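# Slide a drive sled into the rack and latch it

## Task

Take a drive sled from the shelf and push it into the one empty bay of the rack. Close its latch lever until it clicks. The sled must end oriented like the neighbouring drives, not upside down, and its front face must sit flush with theirs.

## Robot and tools

Robot: two arms, left_arm and right_arm, each ending in a five-finger hand (left_arm has a left hand, right_arm a right hand). Bases in the scene frame: left_arm at (+0.018, +0.260, +1.929) m, right_arm at (+0.018, -0.260, +1.929) m. The scene frame has its origin on the floor at the centre of the robot's foot, +z up, +x the way the robot faces, and left_arm on the +y side. Only the floor height is known, and the rack and shelf may stand at an angle to the robot. Cameras: cam_left_wrist and cam_right_wrist, both fisheye, 672x504, one on each wrist.

Hand point: a point fixed to the palm, 0.05 m in front of it and 0.15 m out from the wrist face. Its +z runs along the straight fingers, +y out of the palm, +x across the palm away from the thumb on the right hand (toward the thumb on the left hand). Straight fingers reach 0.06 to 0.07 m past the point, and their centre lines lie 0.06 m behind it (-y). A wrist bracket on the little-finger side can strike things. With the thumb turned in front of the palm the hand can grasp objects about 0.035 to 0.065 m thick, or a handle down to about 0.025 m.

The row: every call that moves anything uses rows of exactly 28 numbers, each in [-1, 1], always covering both arms. Order: left_arm dx, dy, dz, rx, ry, rz; left hand little, ring, middle, index, thumb_bend, thumb_turn, force_limit, speed; then the same 14 for right_arm and its hand. The six pose numbers are an offset, not a pose: they are measured from that arm's Hand target as it stood when the action (or move) began, along that Hand target's own axes. 1.0 equals 0.6 m for dx, dy, dz or 180 degrees for the rotation vector rx, ry, rz. Rows inside one action do not chain; each counts from the same start. Sending six zeros re-commands the current Hand target and is how to keep an arm still. The hand numbers are absolute targets: -1 open/straight, +1 closed/curled; thumb_turn -1 beside the palm, +1 in front of it. force_limit runs from about 0 N at -1 to 10 N at +1 (15 N for the two thumb motors). speed goes from nearly zero at -1 up to full speed at +0.48 and stays full above that. To leave a hand unchanged, repeat the last eight hand numbers actually executed for it; before any were sent, use its hand_measured six values plus hand_force_limit and hand_speed. For a gentle grip close slowly, speed -0.94 or below. A motor only starts when its target changes by 0.002 or more.

Tools:
- execute_actions(actions, cameras): actions is a list of actions; each action is a table of up to 15 rows, one per 1/30 s step; a short table repeats its last row to fill 15 steps. Images appear only if actions is empty or cameras names them (["all"], a list of names, or [] for none).
- move(target, speed, blend, blocking, cameras): drives each hand point in a straight line toward a target. target is one 28-number row or a list of up to 15 rows; every row is an offset from the same starting Hand targets, not from the previous row. speed is m/s, 0.002 to 4.3, default 0.25 (turns up to twice that in rad/s), one value or one per target. blend in metres rounds corners; 0 stops at each target. The whole list must fit in 10 s. blocking=false returns after about 0.5 s while the motion continues. Moves do not avoid obstacles or the other arm.
- wait(seconds): 0 to 10 s, arms hold their last command.
- stop(): brakes a running move.
- zoom_image(camera, region): region [x0, y0, x1, y1] in pixels of the latest image, at most 504 wide and 504 high; camera is cam_left_wrist or cam_right_wrist.
- show_instructions(): shows the reference images.
- finished_scene(scene): ends the scene (scene is 1 or omitted); irreversible.

Results: end_effector_position (m) and end_effector_quat_wxyz per hand point in the scene frame, possibly a few cm off; Hand target, the last commanded pose after clipping, from which the next offsets count; hand_measured, hand_stopped_by (moving, target, force, stalled, fault), hand_load_n (positive when the finger is pushed open; a lost grip shows as load near 0), hand_force_limit, hand_speed; Joint velocities (omitted if all are noise), joint torques, Motor temperatures, and MOTOR HOT or OVER-TEMPERATURE FAULT warnings. A move adds a move: line with its ending (done, off_target, moving, held, fault) and limits (paced = pose clipped, held = steps withheld).

Behaviour to expect: the controller limits each step's commanded turn to 40 degrees from the measured orientation. Arms often come to rest 1 to 3 cm (sometimes 5 cm) short, mostly low, without any contact; a further action, even all zeros, re-requests the target, and you may add the missing distance as an offset. Small turns can shift the hand point noticeably. A blocked arm keeps pushing until commanded back past its hand point.

Avoid: knocking anything out of the work area, dropping the sled or letting go while it moves, fast contacts with the rack, hard pushes, excessive finger force, any contact between the two hands, paths that sweep near an arm's own base, and long holds with stretched arms (motors overheat at 100 °C and the arm drops). Finish only when the sled stays inserted and latched on its own.

Each tool is called in YAML: its name, and indented under it one key for each argument.

Reference images:

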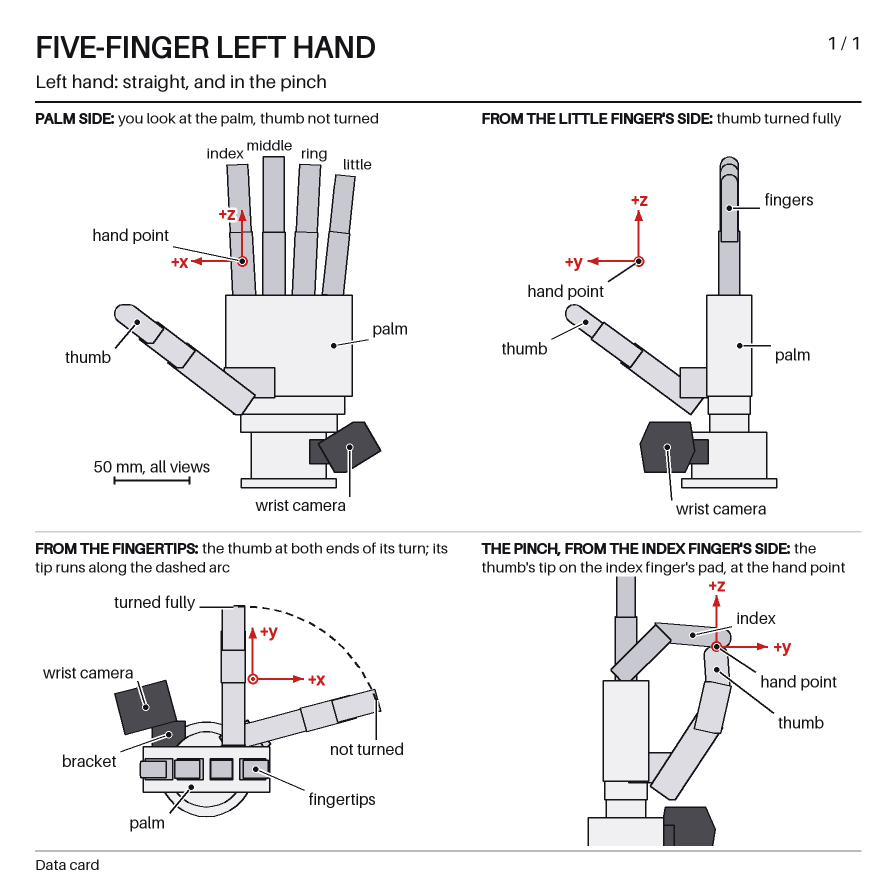

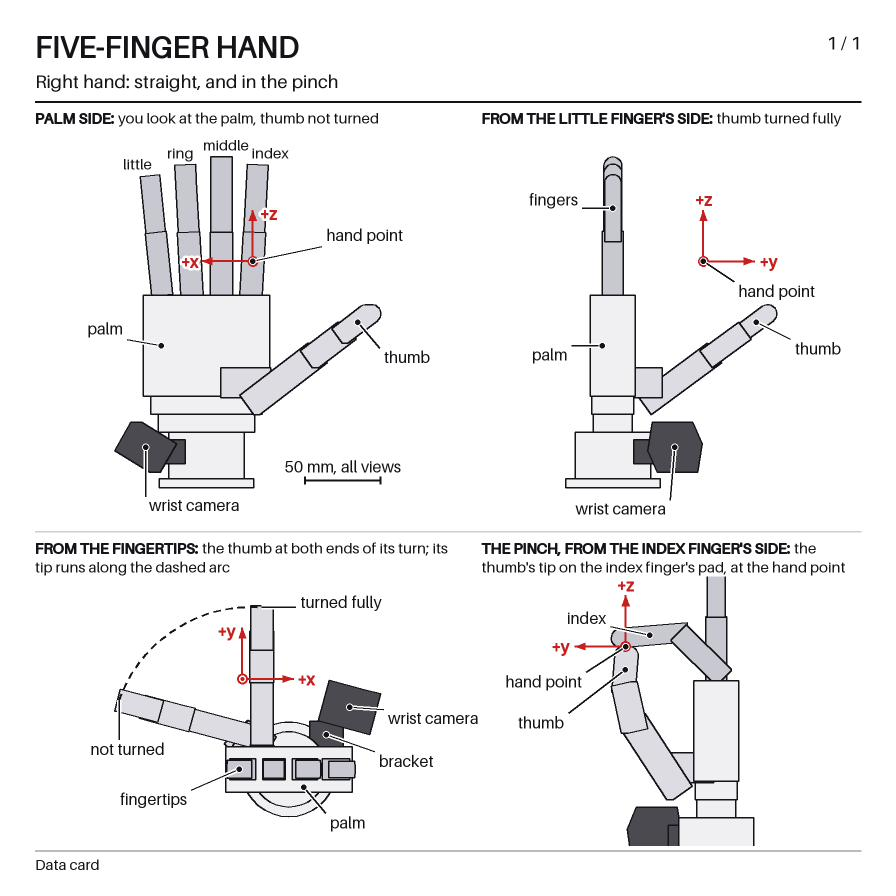

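## Session

execute_actions:
  actions: []

Scene clock: 0.00 s.
left_arm: end_effector_position=(+0.4347, +0.1777, +1.5175) hand_measured=(-1.000, -1.000, -1.000, -1.000, -1.000, -1.000) hand_load_n=(+0.5, +0.0, +0.0, +0.0, +0.5, +0.0) hand_stopped_by=(target, target, target, target, target, target) hand_force_limit=0.00 hand_speed=-0.80 end_effector_quat_wxyz=(-0.213, -0.605, +0.747, -0.174) | right_arm: end_effector_position=(+0.4121, +0.0535, +1.4791) hand_measured=(-1.000, -1.000, -1.000, -1.000, -1.000, -1.000) hand_load_n=(+0.0, +0.0, +0.0, +0.0, +0.0, +0.0) hand_stopped_by=(target, target, target, target, target, target) hand_force_limit=0.00 hand_speed=-0.80 end_effector_quat_wxyz=(+0.019, +0.271, -0.930, -0.247)
Joint positions: left_arm=[1.465 0.666 0.977 -0.38 0.422 0.36] | right_arm=[2.252 1.02 0.924 -0.018 0.234 0.922]
Joint velocities: within noise
Joint torques (N m): no reading
Motor temperatures (°C): left_arm=[19 17 19 15 17 16] | right_arm=[18 16 17 20 18 18]
Heat: left arm: hottest waist 19 °C; right arm: hottest wrist pitch 20 °C.
Hand target: left_arm +0.4346, +0.1777, +1.5157; -0.214, -0.605, +0.747, -0.173 | right_arm +0.4082, +0.0536, +1.4788; -0.021, -0.273, +0.930, +0.247

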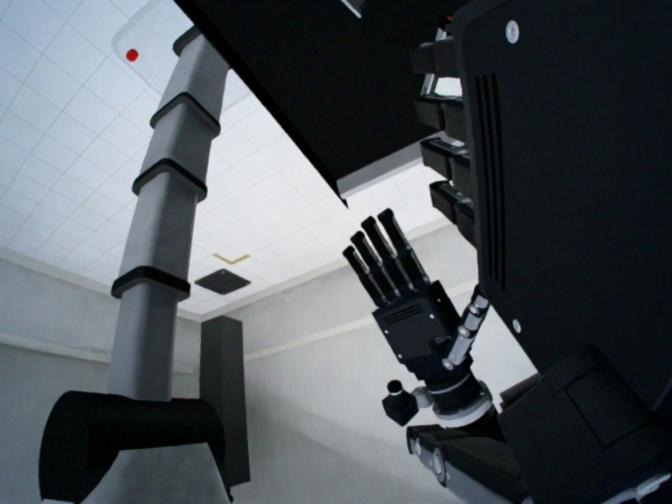

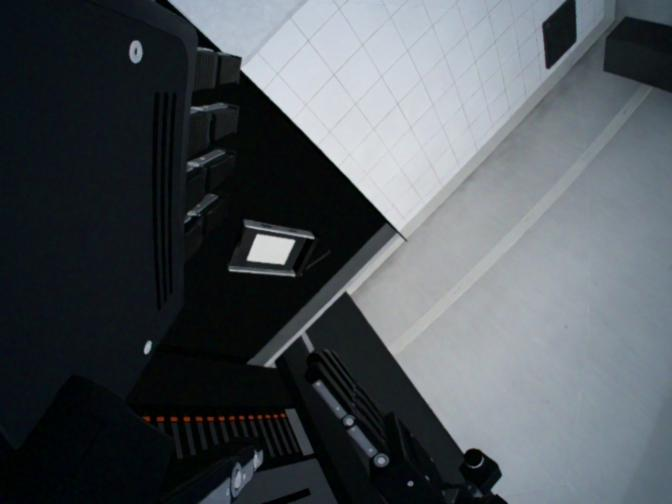

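zoom_image:
  camera: "cam_right_wrist"
  region: [100, 180, 440, 504]

zoom_image:
  camera: "cam_left_wrist"
  region: [170, 0, 500, 240]

Scaled by 1.482 from the camera's 672x504 image, which has a finer 960x720 frame.

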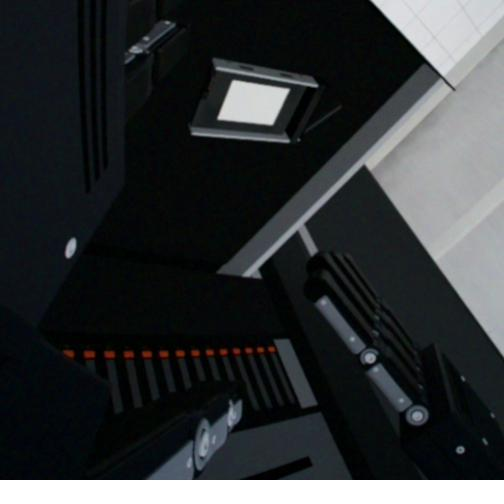

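Scaled by 1.527 from the camera's 672x504 image, which has a finer 960x720 frame.

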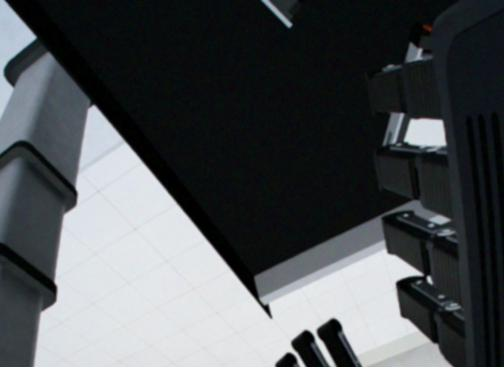

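move:
  target: [0,0,0,0,0,0,-1,-1,-1,-1,-1,-1,0,-0.8,0.338,-0.30,-0.237,0.2316,-0.293,0.089,-1,-1,-1,-1,-1,-1,0,-0.8]
  cameras: ["all"]

Scene clock: 11.07 s.
left_arm: end_effector_position=(+0.4347, +0.1777, +1.5175) hand_measured=(-1.000, -1.000, -1.000, -1.000, -1.000, -1.000) hand_load_n=(+0.0, +0.0, +0.0, +0.0, +0.0, -0.5) hand_stopped_by=(target, target, target, target, target, target) hand_force_limit=0.00 hand_speed=-0.80 end_effector_quat_wxyz=(-0.213, -0.605, +0.747, -0.174) | right_arm: end_effector_position=(+0.3556, -0.2462, +1.4884) hand_measured=(-1.000, -1.000, -1.000, -1.000, -1.000, -1.000) hand_load_n=(+0.0, +0.0, +0.0, +0.0, +0.0, +0.0) hand_stopped_by=(target, target, target, target, target, target) hand_force_limit=0.00 hand_speed=-0.80 end_effector_quat_wxyz=(+0.262, -0.046, +0.964, +0.016)
Joint positions: left_arm=[1.465 0.666 0.977 -0.38 0.422 0.36] | right_arm=[1.435 1.253 0.35 1.555 -0.218 1.48]
Joint torques (N m): left_arm=[-2.02 -12.63 2.03 -0.09 0.36 0] | right_arm=[-2.08 -8.35 -8.84 2.18 -0.15 0.02]
Heat: left arm: hottest waist 19 °C; right arm: hottest wrist pitch 20 °C.
Hand target: left_arm +0.4346, +0.1777, +1.5157; -0.214, -0.605, +0.747, -0.173 | right_arm +0.3499, -0.2463, +1.4993; +0.445, -0.002, +0.895, +0.001
Off the commanded pose: left_arm 0.002 m, 0 deg | right_arm 0.012 m, 23 deg.
joint sent to its limit (right arm) — joint 4 (wrist pitch), upper limit. The joint targets are off in orientation, not in position.
move: off_target (right_arm)
camera_calibration:
cam_right_wrist: T_world_to_cam=[[-0.343677, 0.937147, -0.0603431, 0.434492], [0.488462, 0.233273, 0.840826, -1.3579], [0.802055, 0.259497, -0.537931, 0.699007], [0, 0, 0, 1]] pos_world=[0.251965, -0.271812, 1.544]

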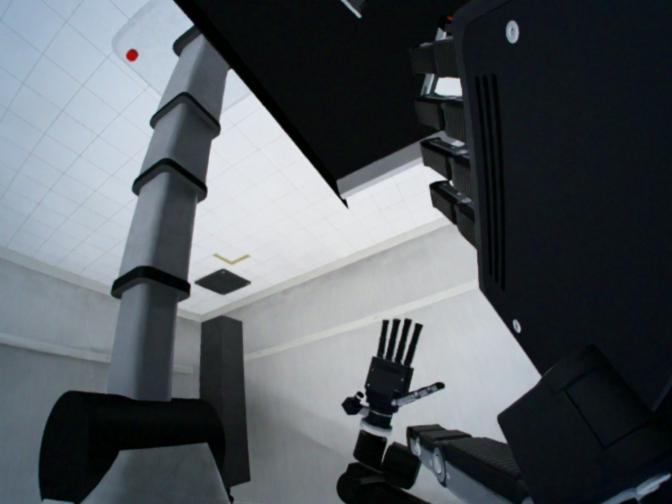

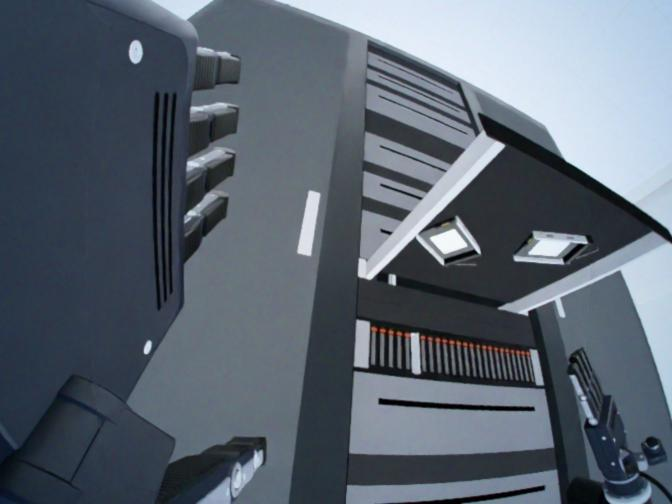

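zoom_image:
  camera: "cam_right_wrist"
  region: [345, 310, 555, 400]

zoom_image:
  camera: "cam_right_wrist"
  region: [400, 200, 610, 290]

Scaled by 2.400 from the camera's 672x504 image, which has a finer 960x720 frame.

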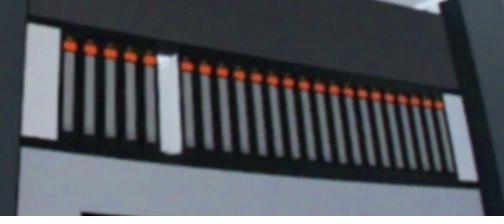

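Scaled by 2.400 from the camera's 672x504 image, which has a finer 960x720 frame.

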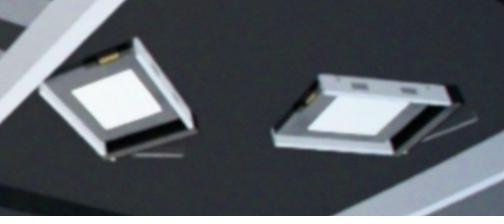

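move:
  target: [0.012,-0.126,0.117,0.453,0.159,-0.355,-1,-1,-1,-1,-1,-1,0,-0.8,0,0,0,0,0,0,-1,-1,-1,-1,-1,-1,0,-0.8]
  cameras: ["all"]

Scene clock: 25.40 s.
left_arm: end_effector_position=(+0.5063, +0.1259, +1.4634) hand_measured=(-1.000, -1.000, -1.000, -1.000, -1.000, -1.000) hand_load_n=(+0.0, +0.0, +0.0, +0.0, -0.5, +0.0) hand_stopped_by=(target, target, target, target, target, target) hand_force_limit=0.00 hand_speed=-0.80 end_effector_quat_wxyz=(-0.048, -0.895, +0.078, -0.436) | right_arm: end_effector_position=(+0.3557, -0.2466, +1.4883) hand_measured=(-1.000, -1.000, -1.000, -1.000, -1.000, -1.000) hand_load_n=(+0.0, +0.0, +0.0, +0.0, +0.0, +0.0) hand_stopped_by=(target, target, target, target, target, target) hand_force_limit=0.00 hand_speed=-0.80 end_effector_quat_wxyz=(+0.262, -0.045, +0.964, +0.016)
Joint positions: left_arm=[1.345 1.278 0.701 1.547 0.114 -1.213] | right_arm=[1.435 1.253 0.35 1.555 -0.216 1.482]
Joint torques (N m): left_arm=[-3.96 -7.47 -2.76 2.02 0.15 -0.16] | right_arm=[-1.96 -8.47 -8.85 2.21 -0.13 0.03]
Heat: left arm: hottest waist 19 °C; right arm: hottest elbow 20 °C.
Hand target: left_arm +0.4996, +0.1197, +1.4599; +0.000, +0.810, +0.000, +0.587 | right_arm +0.3499, -0.2463, +1.4993; +0.445, -0.002, +0.895, +0.001
Off the commanded pose: left_arm 0.010 m, 23 deg | right_arm 0.012 m, 23 deg.
joint sent to its limit (left arm) — joint 4 (wrist pitch), upper limit. The joint targets are off in orientation, not in position.
joint sent to its limit (right arm) — joint 4 (wrist pitch), upper limit. The joint targets are off in orientation, not in position.
move: off_target (left_arm, right_arm)
camera_calibration:
cam_left_wrist: T_world_to_cam=[[0.337314, 0.916777, 0.213867, -0.597568], [0.0994028, -0.260598, 0.960317, -1.41696], [0.93613, -0.302669, -0.179034, -0.0579285], [0, 0, 0, 1]] pos_world=[0.396646, 0.161047, 1.47816]
cam_right_wrist: T_world_to_cam=[[-0.341735, 0.937821, -0.060899, 0.435163], [0.488988, 0.232773, 0.840659, -1.35794], [0.802563, 0.257504, -0.53813, 0.698591], [0, 0, 0, 1]] pos_world=[0.252063, -0.271903, 1.544]

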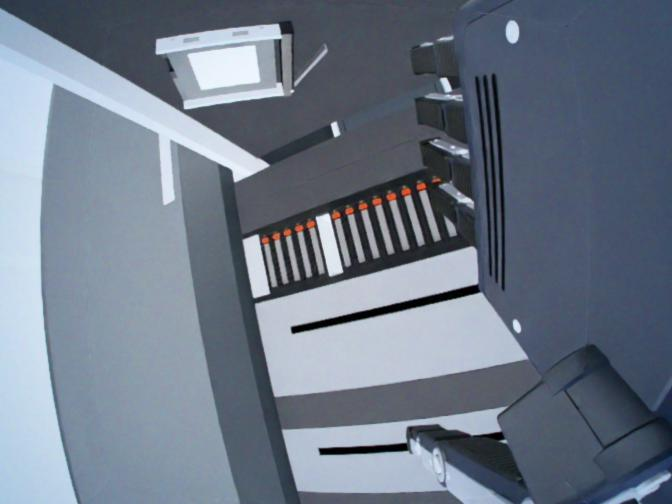

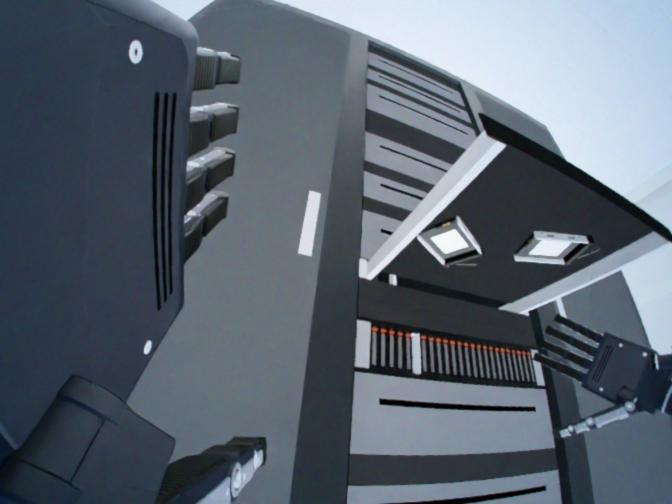

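zoom_image:
  camera: "cam_left_wrist"
  region: [235, 160, 475, 310]

zoom_image:
  camera: "cam_left_wrist"
  region: [290, 190, 390, 290]

zoom_image:
  camera: "cam_left_wrist"
  region: [140, 10, 340, 130]

Scaled by 2.100 from the camera's 672x504 image, which has a finer 960x720 frame.

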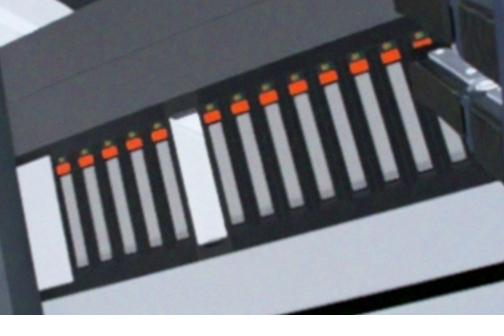

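Scaled by 5.040 from the camera's 672x504 image, which has a finer 960x720 frame.

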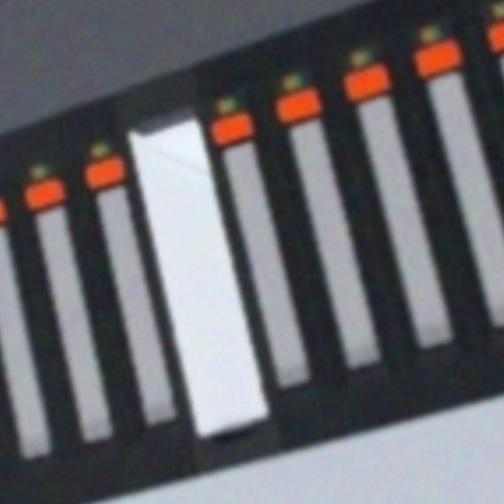

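Scaled by 2.520 from the camera's 672x504 image, which has a finer 960x720 frame.

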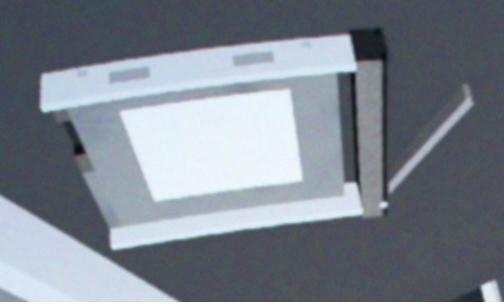

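move:
  target: [-0.0962,-0.0883,0.1453,-0.3288,-0.1892,0.2586,-1,-1,-1,-1,-1,-1,0,-0.8,0,0,0,0,0,0,-1,-1,-1,-1,-1,-1,0,-0.8]
  cameras: ["all"]

Scene clock: 46.80 s.
left_arm: end_effector_position=(+0.5622, +0.1741, +1.3808) hand_measured=(-1.000, -1.000, -1.000, -1.000, -1.000, -1.000) hand_load_n=(+0.0, +0.0, +0.0, +0.0, +0.0, +0.0) hand_stopped_by=(target, target, target, target, target, target) hand_force_limit=0.00 hand_speed=-0.80 end_effector_quat_wxyz=(-0.165, -0.773, +0.572, -0.219) | right_arm: end_effector_position=(+0.3557, -0.2466, +1.4883) hand_measured=(-1.000, -1.000, -1.000, -1.000, -1.000, -1.000) hand_load_n=(+0.0, +0.0, +0.0, +0.0, +0.0, +0.0) hand_stopped_by=(target, target, target, target, target, target) hand_force_limit=0.00 hand_speed=-0.80 end_effector_quat_wxyz=(+0.262, -0.045, +0.964, +0.016)
Joint positions: left_arm=[1.556 1.044 1.315 -0.045 0.531 -0.216] | right_arm=[1.435 1.253 0.35 1.555 -0.216 1.482]
Joint torques (N m): left_arm=[-1.67 -14.8 3 0.32 0.3 0.18] | right_arm=[-1.96 -8.35 -8.84 2.24 -0.14 0.03]
Heat: left arm: hottest waist 20 °C; right arm: hottest elbow 21 °C.
Hand target: left_arm +0.5645, +0.1727, +1.3779; +0.165, +0.768, -0.579, +0.220 | right_arm +0.3499, -0.2463, +1.4993; +0.445, -0.002, +0.895, +0.001
Off the commanded pose: left_arm 0.004 m, 1 deg | right_arm 0.012 m, 23 deg.
joint sent to its limit (right arm) — joint 4 (wrist pitch), upper limit. The joint targets are off in orientation, not in position.
move: off_target (right_arm)
camera_calibration:
cam_left_wrist: T_world_to_cam=[[0.986307, 0.0537361, 0.155918, -0.777572], [-0.105776, -0.519224, 0.848067, -1.01533], [0.126528, -0.852947, -0.50643, 0.892483], [0, 0, 0, 1]] pos_world=[0.546602, 0.27584, 1.43429]
cam_right_wrist: T_world_to_cam=[[-0.341735, 0.937821, -0.060899, 0.435163], [0.488988, 0.232773, 0.840659, -1.35794], [0.802563, 0.257504, -0.53813, 0.698591], [0, 0, 0, 1]] pos_world=[0.252063, -0.271903, 1.544]

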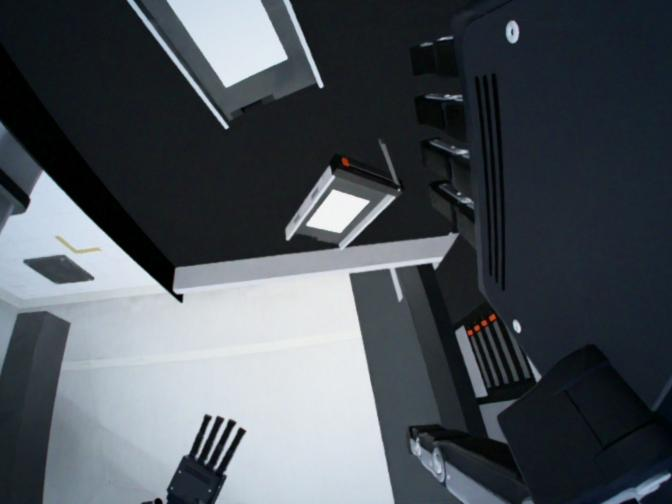

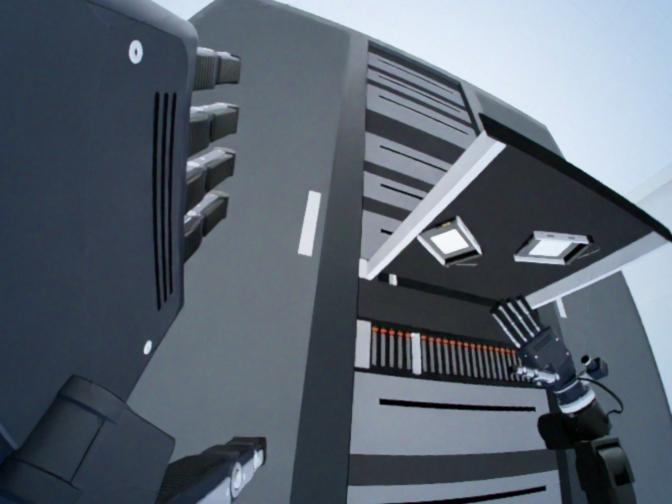

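zoom_image:
  camera: "cam_left_wrist"
  region: [270, 120, 430, 260]

zoom_image:
  camera: "cam_left_wrist"
  region: [440, 290, 560, 410]

zoom_image:
  camera: "cam_left_wrist"
  region: [100, 0, 440, 260]

Scaled by 3.150 from the camera's 672x504 image, which has a finer 960x720 frame.

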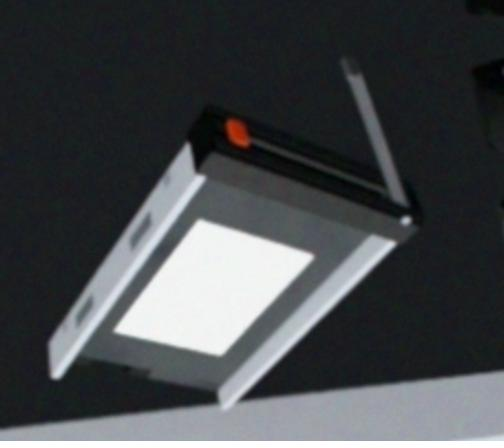

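Scaled by 4.200 from the camera's 672x504 image, which has a finer 960x720 frame.

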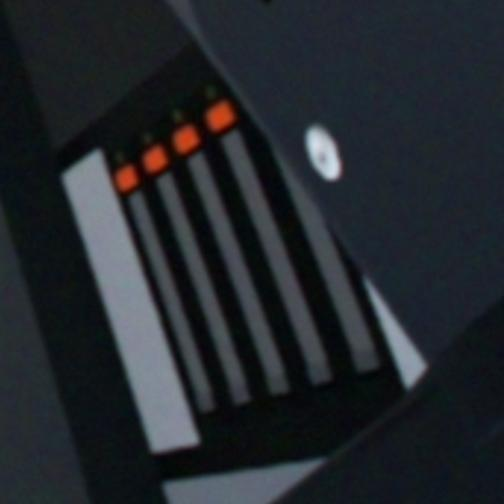

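Scaled by 1.482 from the camera's 672x504 image, which has a finer 960x720 frame.

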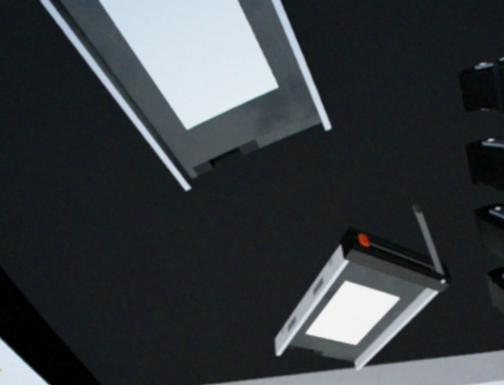

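move:
  target: [0.1693,0.0674,0.1328,0.210,-0.0507,0.2835,-1,-1,-1,-1,-1,1,0,-0.3,0,0,0,0,0,0,-1,-1,-1,-1,-1,-1,0,-0.8]
  cameras: ["all"]

Scene clock: 95.60 s.
left_arm: end_effector_position=(+0.5712, +0.0487, +1.3682) hand_measured=(-1.000, -1.000, -1.000, -1.000, -1.000, +1.000) hand_load_n=(+0.0, +0.0, +0.0, +0.0, +0.0, +0.0) hand_stopped_by=(target, target, target, target, target, target) hand_force_limit=0.00 hand_speed=-0.30 end_effector_quat_wxyz=(+0.242, -0.480, +0.754, -0.377) | right_arm: end_effector_position=(+0.3557, -0.2466, +1.4883) hand_measured=(-1.000, -1.000, -1.000, -1.000, -1.000, -1.000) hand_load_n=(+0.0, +0.5, +0.0, +0.0, +0.0, +0.0) hand_stopped_by=(target, target, target, target, target, target) hand_force_limit=0.00 hand_speed=-0.80 end_effector_quat_wxyz=(+0.262, -0.045, +0.964, +0.016)
Joint positions: left_arm=[1.086 1.246 1.027 1.08 0.126 0.747] | right_arm=[1.435 1.253 0.35 1.555 -0.216 1.482]
Joint torques (N m): left_arm=[-6.36 -8.7 -0.79 1.66 0.5 0.22] | right_arm=[-2.02 -8.41 -8.85 2.21 -0.13 0.04]
Motor temperatures (°C): left_arm=[19 23 20 15 17 16] | right_arm=[18 18 23 20 17 17]
Heat: left arm: hottest shoulder 23 °C; right arm: hottest elbow 23 °C.
Hand target: left_arm +0.5608, +0.0381, +1.3639; +0.237, -0.474, +0.758, -0.379 | right_arm +0.3499, -0.2463, +1.4993; +0.445, -0.002, +0.895, +0.001
Off the commanded pose: left_arm 0.015 m, 1 deg | right_arm 0.012 m, 23 deg.
joint sent to its limit (right arm) — joint 4 (wrist pitch), upper limit. The joint targets are off in orientation, not in position.
move: off_target (left_arm, right_arm)
camera_calibration:
cam_left_wrist: T_world_to_cam=[[0.389927, -0.497334, 0.774994, -1.25728], [-0.838794, -0.539109, 0.0760674, 0.407214], [0.379975, -0.679721, -0.627374, 0.790259], [0, 0, 0, 1]] pos_world=[0.531539, 0.131399, 1.4392]
cam_right_wrist: T_world_to_cam=[[-0.341735, 0.937821, -0.060899, 0.435163], [0.488988, 0.232773, 0.840659, -1.35794], [0.802563, 0.257504, -0.53813, 0.698591], [0, 0, 0, 1]] pos_world=[0.252063, -0.271903, 1.544]

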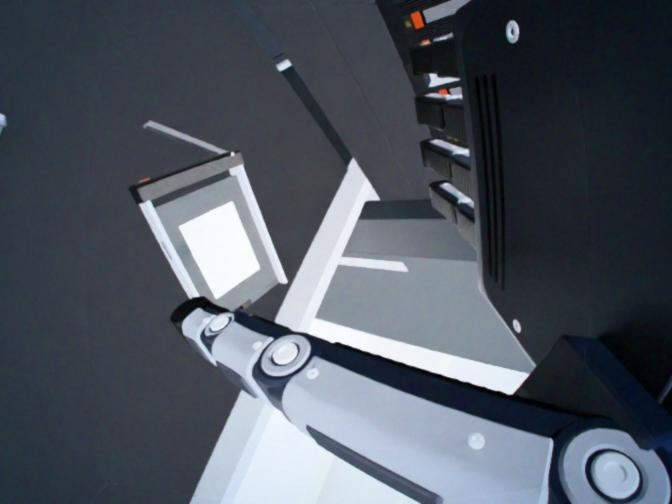

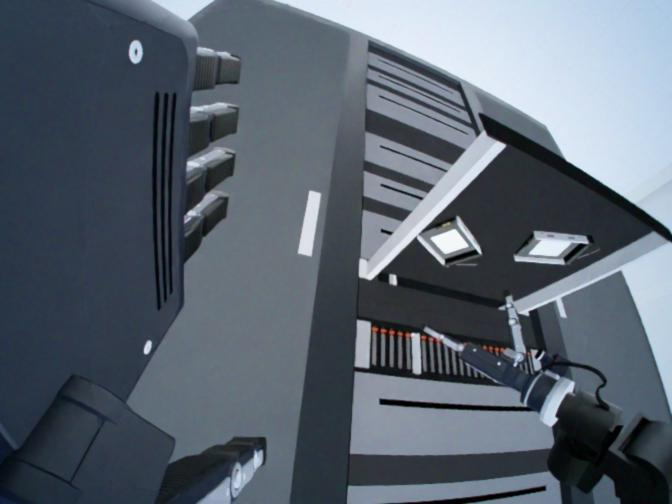

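zoom_image:
  camera: "cam_left_wrist"
  region: [110, 110, 310, 330]

Scaled by 2.291 from the camera's 672x504 image, which has a finer 960x720 frame.

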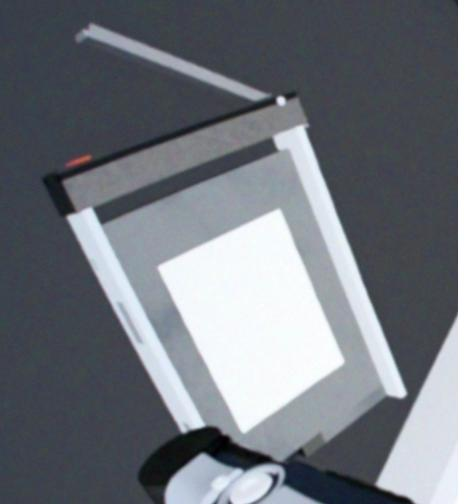

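move:
  target: [0.0138,0.0722,0.0572,0,0.02,0.015,-1,-1,-1,-1,-1,1,0,-0.3,0,0,0,0,0,0,-1,-1,-1,-1,-1,-1,0,-0.8]
  speed: 0.12
  cameras: ["cam_left_wrist"]

zoom_image:
  camera: "cam_left_wrist"
  region: [60, 40, 480, 360]

Scene clock: 103.87 s.
left_arm: end_effector_position=(+0.5745, +0.0296, +1.3228) hand_measured=(-1.000, -1.000, -1.000, -1.000, -1.000, +1.000) hand_load_n=(+0.0, +0.0, +0.0, +0.0, +0.0, +0.5) hand_stopped_by=(target, target, target, target, target, target) hand_force_limit=0.00 hand_speed=-0.30 end_effector_quat_wxyz=(+0.231, -0.453, +0.764, -0.397) | right_arm: end_effector_position=(+0.3557, -0.2466, +1.4883) hand_measured=(-1.000, -1.000, -1.000, -1.000, -1.000, -1.000) hand_load_n=(+0.0, +0.0, +0.0, +0.0, +0.0, +0.0) hand_stopped_by=(target, target, target, target, target, target) hand_force_limit=0.00 hand_speed=-0.80 end_effector_quat_wxyz=(+0.262, -0.045, +0.964, +0.016)
Joint positions: left_arm=[1.116 1.362 1.164 1.039 0.208 0.76] | right_arm=[1.435 1.253 0.35 1.555 -0.216 1.482]
Joint torques (N m): left_arm=[-4.89 -9 -0.29 0.92 0.54 0.26] | right_arm=[-1.9 -8.53 -8.84 2.15 -0.13 0.03]
Heat: left arm: hottest shoulder 22 °C; right arm: hottest elbow 23 °C.
Hand target: left_arm +0.5589, +0.0300, +1.3088; +0.222, -0.444, +0.776, -0.388 | right_arm +0.3499, -0.2463, +1.4993; +0.445, -0.002, +0.895, +0.001
Off the commanded pose: left_arm 0.021 m, 2 deg | right_arm 0.012 m, 23 deg.
joint sent to its limit (right arm) — joint 4 (wrist pitch), upper limit. The joint targets are off in orientation, not in position.
move: off_target (left_arm, right_arm)
camera_calibration:
cam_left_wrist: T_world_to_cam=[[0.341252, -0.507026, 0.7915, -1.2265], [-0.87514, -0.478681, 0.0706744, 0.429251], [0.343042, -0.71679, -0.60707, 0.743024], [0, 0, 0, 1]] pos_world=[0.539312, 0.116197, 1.39151]
Images, in order (width x height): cam_left_wrist 672x504.

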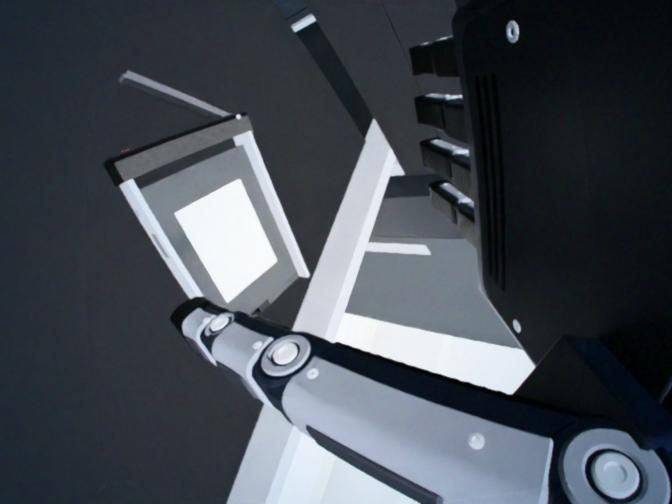

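Scaled by 1.200 from the camera's 672x504 image, which has a finer 960x720 frame.

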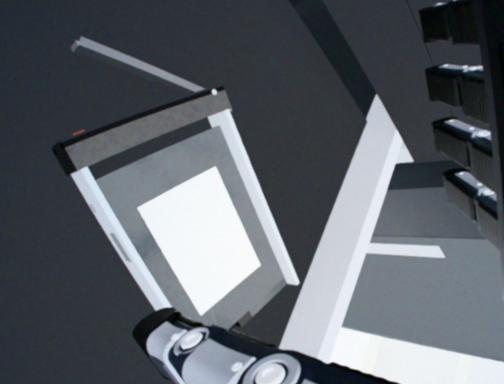

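move:
  target: [-0.0024,0.0407,0.0375,0,0,0,-1,-1,-1,-1,-1,1,0,-0.3,0,0,0,0,0,0,-1,-1,-1,-1,-1,-1,0,-0.8]
  speed: 0.1
  cameras: ["cam_left_wrist"]

zoom_image:
  camera: "cam_left_wrist"
  region: [60, 20, 480, 360]

Scene clock: 111.00 s.
left_arm: end_effector_position=(+0.5796, +0.0291, +1.2901) hand_measured=(-1.000, -1.000, -1.000, -1.000, -1.000, +1.000) hand_load_n=(+0.0, -0.5, +0.0, +0.0, +0.0, +0.0) hand_stopped_by=(target, target, target, target, target, target) hand_force_limit=0.00 hand_speed=-0.30 end_effector_quat_wxyz=(+0.235, -0.445, +0.769, -0.395) | right_arm: end_effector_position=(+0.3557, -0.2466, +1.4883) hand_measured=(-1.000, -1.000, -1.000, -1.000, -1.000, -1.000) hand_load_n=(+0.0, +0.0, +0.0, +0.0, +0.0, +0.0) hand_stopped_by=(target, target, target, target, target, target) hand_force_limit=0.00 hand_speed=-0.80 end_effector_quat_wxyz=(+0.262, -0.045, +0.964, +0.016)
Joint positions: left_arm=[1.142 1.435 1.259 1.022 0.226 0.76] | right_arm=[1.435 1.253 0.35 1.555 -0.216 1.482]
Joint torques (N m): left_arm=[-4.48 -9.35 -0.27 1.07 0.53 -0.01] | right_arm=[-2.02 -8.41 -8.85 2.19 -0.14 0.03]
Heat: left arm: hottest shoulder 22 °C; right arm: hottest elbow 23 °C.
Hand target: left_arm +0.5624, +0.0297, +1.2756; +0.222, -0.444, +0.776, -0.388 | right_arm +0.3499, -0.2463, +1.4993; +0.445, -0.002, +0.895, +0.001
Off the commanded pose: left_arm 0.022 m, 2 deg | right_arm 0.012 m, 23 deg.
joint sent to its limit (right arm) — joint 4 (wrist pitch), upper limit. The joint targets are off in orientation, not in position.
move: off_target (left_arm, right_arm)
camera_calibration:
cam_left_wrist: T_world_to_cam=[[0.328354, -0.521683, 0.78742, -1.18944], [-0.881349, -0.469044, 0.0567704, 0.457133], [0.339718, -0.712633, -0.613797, 0.731625], [0, 0, 0, 1]] pos_world=[0.544904, 0.115285, 1.35971]
Images, in order (width x height): cam_left_wrist 672x504.

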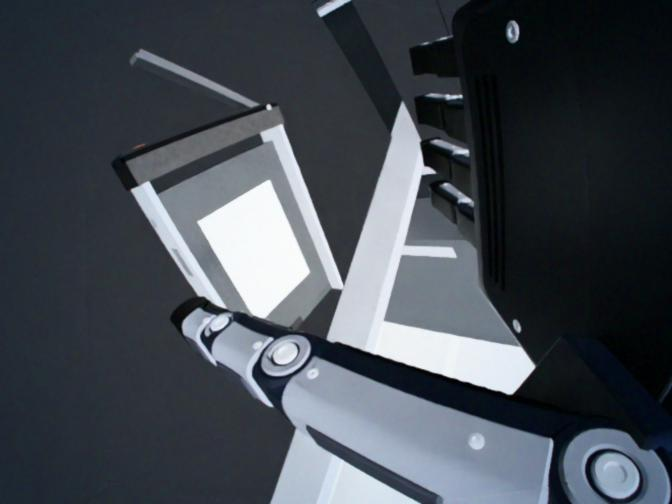

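Scaled by 1.200 from the camera's 672x504 image, which has a finer 960x720 frame.

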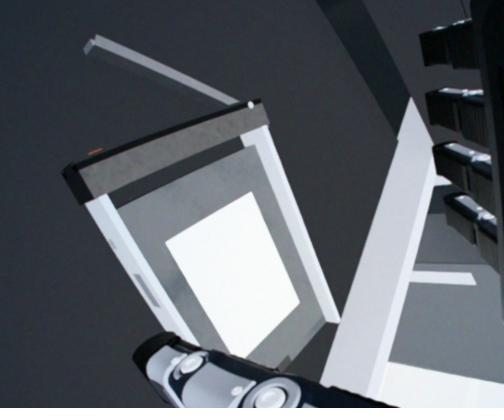

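move:
  target: [0,0.0328,0.012,0,0,0,-1,-1,-1,-1,-1,1,0,-0.3,0,0,0,0,0,0,-1,-1,-1,-1,-1,-1,0,-0.8]
  speed: 0.06
  cameras: ["cam_left_wrist"]

zoom_image:
  camera: "cam_left_wrist"
  region: [60, 20, 480, 360]

Scene clock: 116.37 s.
left_arm: end_effector_position=(+0.5737, +0.0314, +1.2692) hand_measured=(-1.000, -1.000, -1.000, -1.000, -1.000, +1.000) hand_load_n=(+0.0, +0.0, +0.0, +0.0, +0.0, +0.5) hand_stopped_by=(target, target, target, target, target, target) hand_force_limit=0.00 hand_speed=-0.30 end_effector_quat_wxyz=(+0.234, -0.439, +0.773, -0.393) | right_arm: end_effector_position=(+0.3557, -0.2466, +1.4883) hand_measured=(-1.000, -1.000, -1.000, -1.000, -1.000, -1.000) hand_load_n=(+0.0, +0.0, +0.0, +0.0, +0.0, +0.0) hand_stopped_by=(target, target, target, target, target, target) hand_force_limit=0.00 hand_speed=-0.80 end_effector_quat_wxyz=(+0.262, -0.045, +0.964, +0.016)
Joint positions: left_arm=[1.165 1.482 1.303 1.022 0.242 0.758] | right_arm=[1.435 1.253 0.35 1.555 -0.216 1.482]
Joint torques (N m): left_arm=[-4.6 -9 -0.08 1.14 0.53 -0.11] | right_arm=[-2.14 -8.41 -8.84 2.19 -0.13 0.03]
Heat: left arm: hottest shoulder 22 °C; right arm: hottest elbow 23 °C.
Hand target: left_arm +0.5571, +0.0325, +1.2556; +0.222, -0.444, +0.776, -0.388 | right_arm +0.3499, -0.2463, +1.4993; +0.445, -0.002, +0.895, +0.001
Off the commanded pose: left_arm 0.021 m, 2 deg | right_arm 0.012 m, 23 deg.
joint sent to its limit (right arm) — joint 4 (wrist pitch), upper limit. The joint targets are off in orientation, not in position.
move: off_target (left_arm, right_arm)
camera_calibration:
cam_left_wrist: T_world_to_cam=[[0.321747, -0.532525, 0.782877, -1.1599], [-0.886945, -0.458897, 0.0523688, 0.462666], [0.331372, -0.711218, -0.619969, 0.73499], [0, 0, 0, 1]] pos_world=[0.540001, 0.117377, 1.3395]
Images, in order (width x height): cam_left_wrist 672x504.

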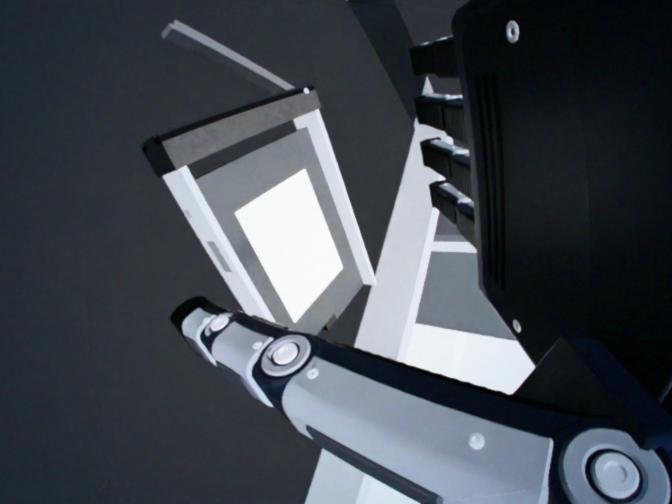

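Scaled by 1.200 from the camera's 672x504 image, which has a finer 960x720 frame.

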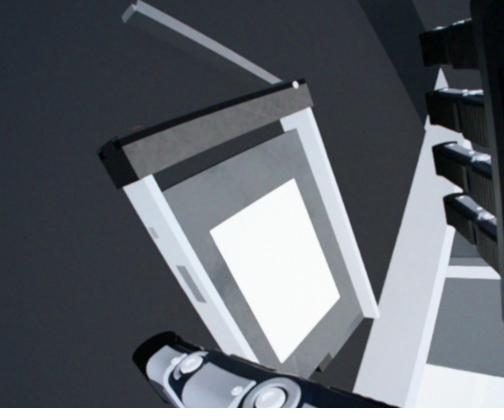

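zoom_image:
  camera: "cam_left_wrist"
  region: [130, 70, 390, 350]

Scaled by 1.800 from the camera's 672x504 image, which has a finer 960x720 frame.

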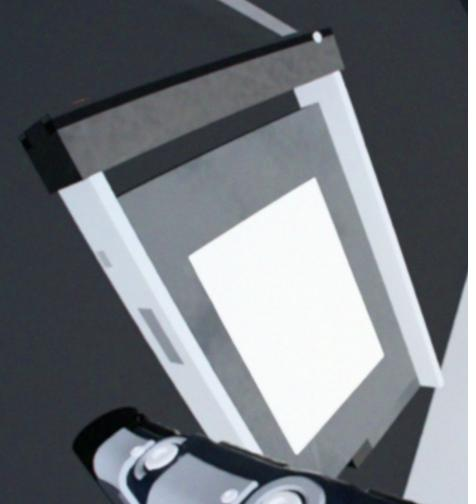

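move:
  target: [0,0.0123,0.0197,0,0,0,-1,-1,-1,-1,-1,1,0,-0.3,0,0,0,0,0,0,-1,-1,-1,-1,-1,-1,0,-0.8]
  speed: 0.04
  cameras: ["cam_left_wrist"]

zoom_image:
  camera: "cam_left_wrist"
  region: [130, 50, 410, 350]

Scene clock: 124.70 s.
left_arm: end_effector_position=(+0.5809, +0.0292, +1.2585) hand_measured=(-1.000, -1.000, -1.000, -1.000, -1.000, +1.000) hand_load_n=(+0.0, +0.0, +0.0, +0.0, -0.5, +0.0) hand_stopped_by=(target, target, target, target, target, target) hand_force_limit=0.00 hand_speed=-0.30 end_effector_quat_wxyz=(+0.238, -0.439, +0.771, -0.394) | right_arm: end_effector_position=(+0.3557, -0.2466, +1.4883) hand_measured=(-1.000, -1.000, -1.000, -1.000, -1.000, -1.000) hand_load_n=(+0.0, +0.0, -0.5, +0.0, -0.5, +0.0) hand_stopped_by=(target, target, target, target, target, target) hand_force_limit=0.00 hand_speed=-0.80 end_effector_quat_wxyz=(+0.262, -0.045, +0.964, +0.016)
Joint positions: left_arm=[1.168 1.509 1.349 1.011 0.244 0.755] | right_arm=[1.435 1.253 0.35 1.555 -0.216 1.482]
Joint torques (N m): left_arm=[-5.07 -9.29 0.01 0.92 0.51 -0.12] | right_arm=[-2.02 -8.47 -8.81 2.25 -0.13 0.03]
Heat: left arm: hottest shoulder 22 °C; right arm: hottest elbow 23 °C.
Hand target: left_arm +0.5615, +0.0302, +1.2426; +0.222, -0.444, +0.776, -0.388 | right_arm +0.3499, -0.2463, +1.4993; +0.445, -0.002, +0.895, +0.001
Off the commanded pose: left_arm 0.025 m, 2 deg | right_arm 0.012 m, 23 deg.
joint sent to its limit (right arm) — joint 4 (wrist pitch), upper limit. The joint targets are off in orientation, not in position.
move: off_target (left_arm, right_arm)
camera_calibration:
cam_left_wrist: T_world_to_cam=[[0.317847, -0.531579, 0.785109, -1.1556], [-0.885701, -0.461996, 0.0457642, 0.476306], [0.33839, -0.709918, -0.617664, 0.717432], [0, 0, 0, 1]] pos_world=[0.546396, 0.115077, 1.32861]
Images, in order (width x height): cam_left_wrist 672x504.

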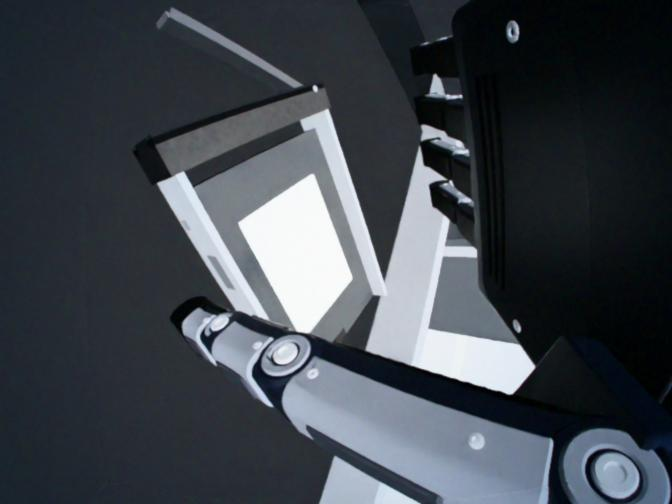

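Scaled by 1.680 from the camera's 672x504 image, which has a finer 960x720 frame.

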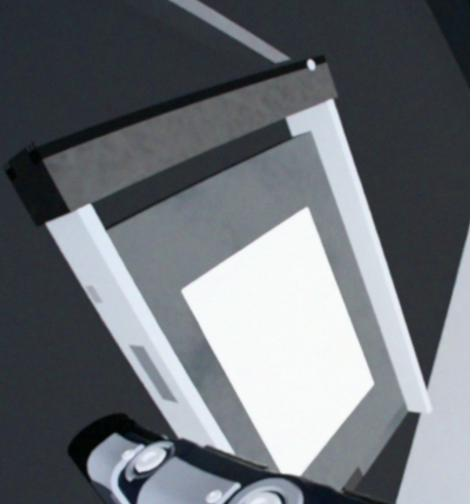

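move:
  target: [0,0,0,0,0,0,-1,-1,0,0,-0.2,1,-0.5,-0.9,0,0,0,0,0,0,-1,-1,-1,-1,-1,-1,0,-0.8]
  cameras: ["cam_left_wrist"]

Scene clock: 128.27 s.
left_arm: end_effector_position=(+0.5794, +0.0301, +1.2569) hand_measured=(-1.000, -1.000, -0.434, -0.452, -0.714, +1.000) hand_load_n=(+0.0, +0.0, +3.5, +2.0, +6.5, +0.0) hand_stopped_by=(target, target, force, force, force, target) hand_force_limit=-0.50 hand_speed=-0.90 end_effector_quat_wxyz=(+0.237, -0.439, +0.772, -0.393) | right_arm: end_effector_position=(+0.3557, -0.2466, +1.4883) hand_measured=(-1.000, -1.000, -1.000, -1.000, -1.000, -1.000) hand_load_n=(+0.0, +0.0, +0.0, +0.0, -0.5, +0.0) hand_stopped_by=(target, target, target, target, target, target) hand_force_limit=0.00 hand_speed=-0.80 end_effector_quat_wxyz=(+0.262, -0.045, +0.964, +0.016)
Joint positions: left_arm=[1.17 1.51 1.35 1.009 0.245 0.754] | right_arm=[1.435 1.253 0.35 1.555 -0.216 1.482]
Joint torques (N m): left_arm=[-4.72 -9.58 -0.08 0.98 0.49 -0.12] | right_arm=[-1.9 -8.41 -8.84 2.19 -0.14 0.03]
Heat: left arm: hottest shoulder 21 °C; right arm: hottest elbow 23 °C.
Hand target: left_arm +0.5616, +0.0303, +1.2426; +0.223, -0.444, +0.776, -0.388 | right_arm +0.3499, -0.2463, +1.4993; +0.445, -0.002, +0.895, +0.001
Off the commanded pose: left_arm 0.023 m, 2 deg | right_arm 0.012 m, 23 deg.
joint sent to its limit (right arm) — joint 4 (wrist pitch), upper limit. The joint targets are off in orientation, not in position.
move: off_target (left_arm, right_arm)
camera_calibration:
cam_left_wrist: T_world_to_cam=[[0.319676, -0.533094, 0.783338, -1.15216], [-0.886153, -0.460904, 0.0479691, 0.472872], [0.335472, -0.709491, -0.619743, 0.72184], [0, 0, 0, 1]] pos_world=[0.545198, 0.115876, 1.3272]
Images, in order (width x height): cam_left_wrist 672x504.

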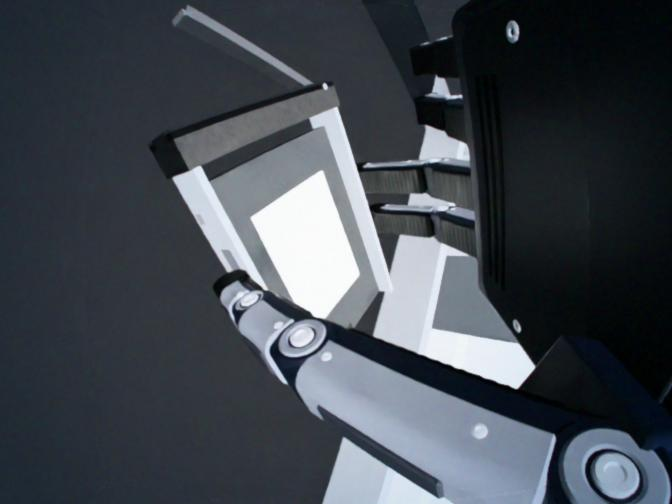

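move:
  target: [0,0,0,0,0,0,-1,-1,0.05,0.05,-0.1,1,0,-0.9,0,0,0,0,0,0,-1,-1,-1,-1,-1,-1,0,-0.8]

Scene clock: 129.50 s.
left_arm: end_effector_position=(+0.5794, +0.0301, +1.2570) hand_measured=(-1.000, -1.000, -0.426, -0.436, -0.714, +1.000) hand_load_n=(+0.0, +0.0, +3.0, +7.0, +12.5, -1.0) hand_stopped_by=(target, target, force, force, force, target) hand_force_limit=0.00 hand_speed=-0.90 end_effector_quat_wxyz=(+0.237, -0.439, +0.772, -0.394) | right_arm: end_effector_position=(+0.3557, -0.2466, +1.4883) hand_measured=(-1.000, -1.000, -1.000, -1.000, -1.000, -1.000) hand_load_n=(+0.0, +0.0, +0.0, +0.0, +0.0, +0.0) hand_stopped_by=(target, target, target, target, target, target) hand_force_limit=0.00 hand_speed=-0.80 end_effector_quat_wxyz=(+0.262, -0.045, +0.964, +0.016)
Joint positions: left_arm=[1.17 1.51 1.35 1.009 0.245 0.754] | right_arm=[1.435 1.253 0.35 1.555 -0.216 1.482]
Joint torques (N m): left_arm=[-5.13 -9.29 -0.06 0.92 0.49 -0.15] | right_arm=[-2.02 -8.47 -8.84 2.19 -0.13 0.03]
Heat: left arm: hottest shoulder 21 °C; right arm: hottest elbow 23 °C.
Hand target: left_arm +0.5616, +0.0303, +1.2426; +0.223, -0.444, +0.776, -0.388 | right_arm +0.3499, -0.2463, +1.4993; +0.445, -0.002, +0.895, +0.001
Off the commanded pose: left_arm 0.023 m, 2 deg | right_arm 0.012 m, 23 deg.
joint sent to its limit (right arm) — joint 4 (wrist pitch), upper limit. The joint targets are off in orientation, not in position.
move: off_target (left_arm, right_arm)

move:
  target: [0,-0.0667,-0.05,0,0,0,-1,-1,0.05,0.05,-0.1,1,0,-0.9,0,0,0,0,0,0,-1,-1,-1,-1,-1,-1,0,-0.8]
  speed: 0.08
  cameras: ["all"]

Scene clock: 131.67 s.
left_arm: end_effector_position=(+0.5508, +0.0347, +1.2798) hand_measured=(-1.000, -1.000, -0.426, -0.436, -0.714, +1.000) hand_load_n=(+0.0, -0.5, +3.0, +6.0, +12.0, -1.0) hand_stopped_by=(target, target, force, force, force, target) hand_force_limit=0.00 hand_speed=-0.90 end_effector_quat_wxyz=(+0.213, -0.448, +0.780, -0.381) | right_arm: end_effector_position=(+0.3557, -0.2466, +1.4883) hand_measured=(-1.000, -1.000, -1.000, -1.000, -1.000, -1.000) hand_load_n=(+0.0, +0.0, +0.0, +0.0, +0.0, +0.0) hand_stopped_by=(target, target, target, target, target, target) hand_force_limit=0.00 hand_speed=-0.80 end_effector_quat_wxyz=(+0.262, -0.045, +0.964, +0.016)
Joint positions: left_arm=[1.162 1.444 1.229 1.009 0.221 0.754] | right_arm=[1.435 1.253 0.35 1.555 -0.216 1.482]
Joint torques (N m): left_arm=[-7.36 -12.98 -1.54 1.65 0.36 0.19] | right_arm=[-1.9 -8.53 -8.81 2.22 -0.13 0.02]
Heat: left arm: hottest shoulder 21 °C; right arm: hottest elbow 23 °C.
Hand target: left_arm +0.5617, +0.0303, +1.2927; +0.223, -0.444, +0.776, -0.388 | right_arm +0.3499, -0.2463, +1.4993; +0.445, -0.002, +0.895, +0.001
Off the commanded pose: left_arm 0.017 m, 1 deg | right_arm 0.012 m, 23 deg.
joint sent to its limit (right arm) — joint 4 (wrist pitch), upper limit. The joint targets are off in orientation, not in position.
move: off_target (left_arm, right_arm)
camera_calibration:
cam_left_wrist: T_world_to_cam=[[0.360611, -0.536216, 0.763173, -1.15519], [-0.884917, -0.455266, 0.0982603, 0.383288], [0.294758, -0.710778, -0.63868, 0.795617], [0, 0, 0, 1]] pos_world=[0.521237, 0.120574, 1.35209]
cam_right_wrist: T_world_to_cam=[[-0.341735, 0.937821, -0.060899, 0.435163], [0.488988, 0.232773, 0.840659, -1.35794], [0.802563, 0.257504, -0.53813, 0.698591], [0, 0, 0, 1]] pos_world=[0.252063, -0.271903, 1.544]

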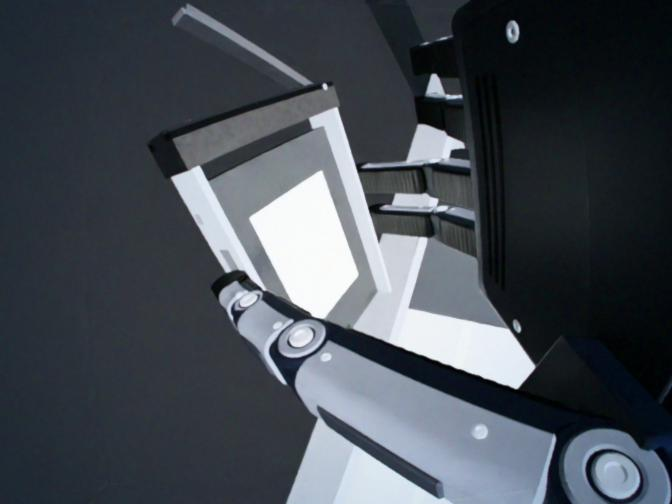

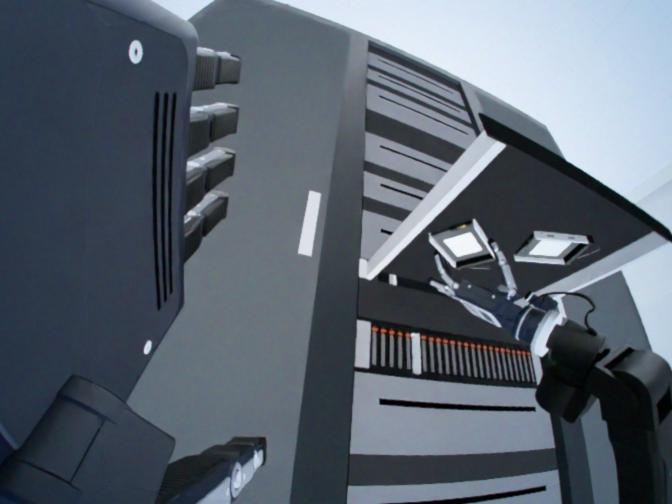

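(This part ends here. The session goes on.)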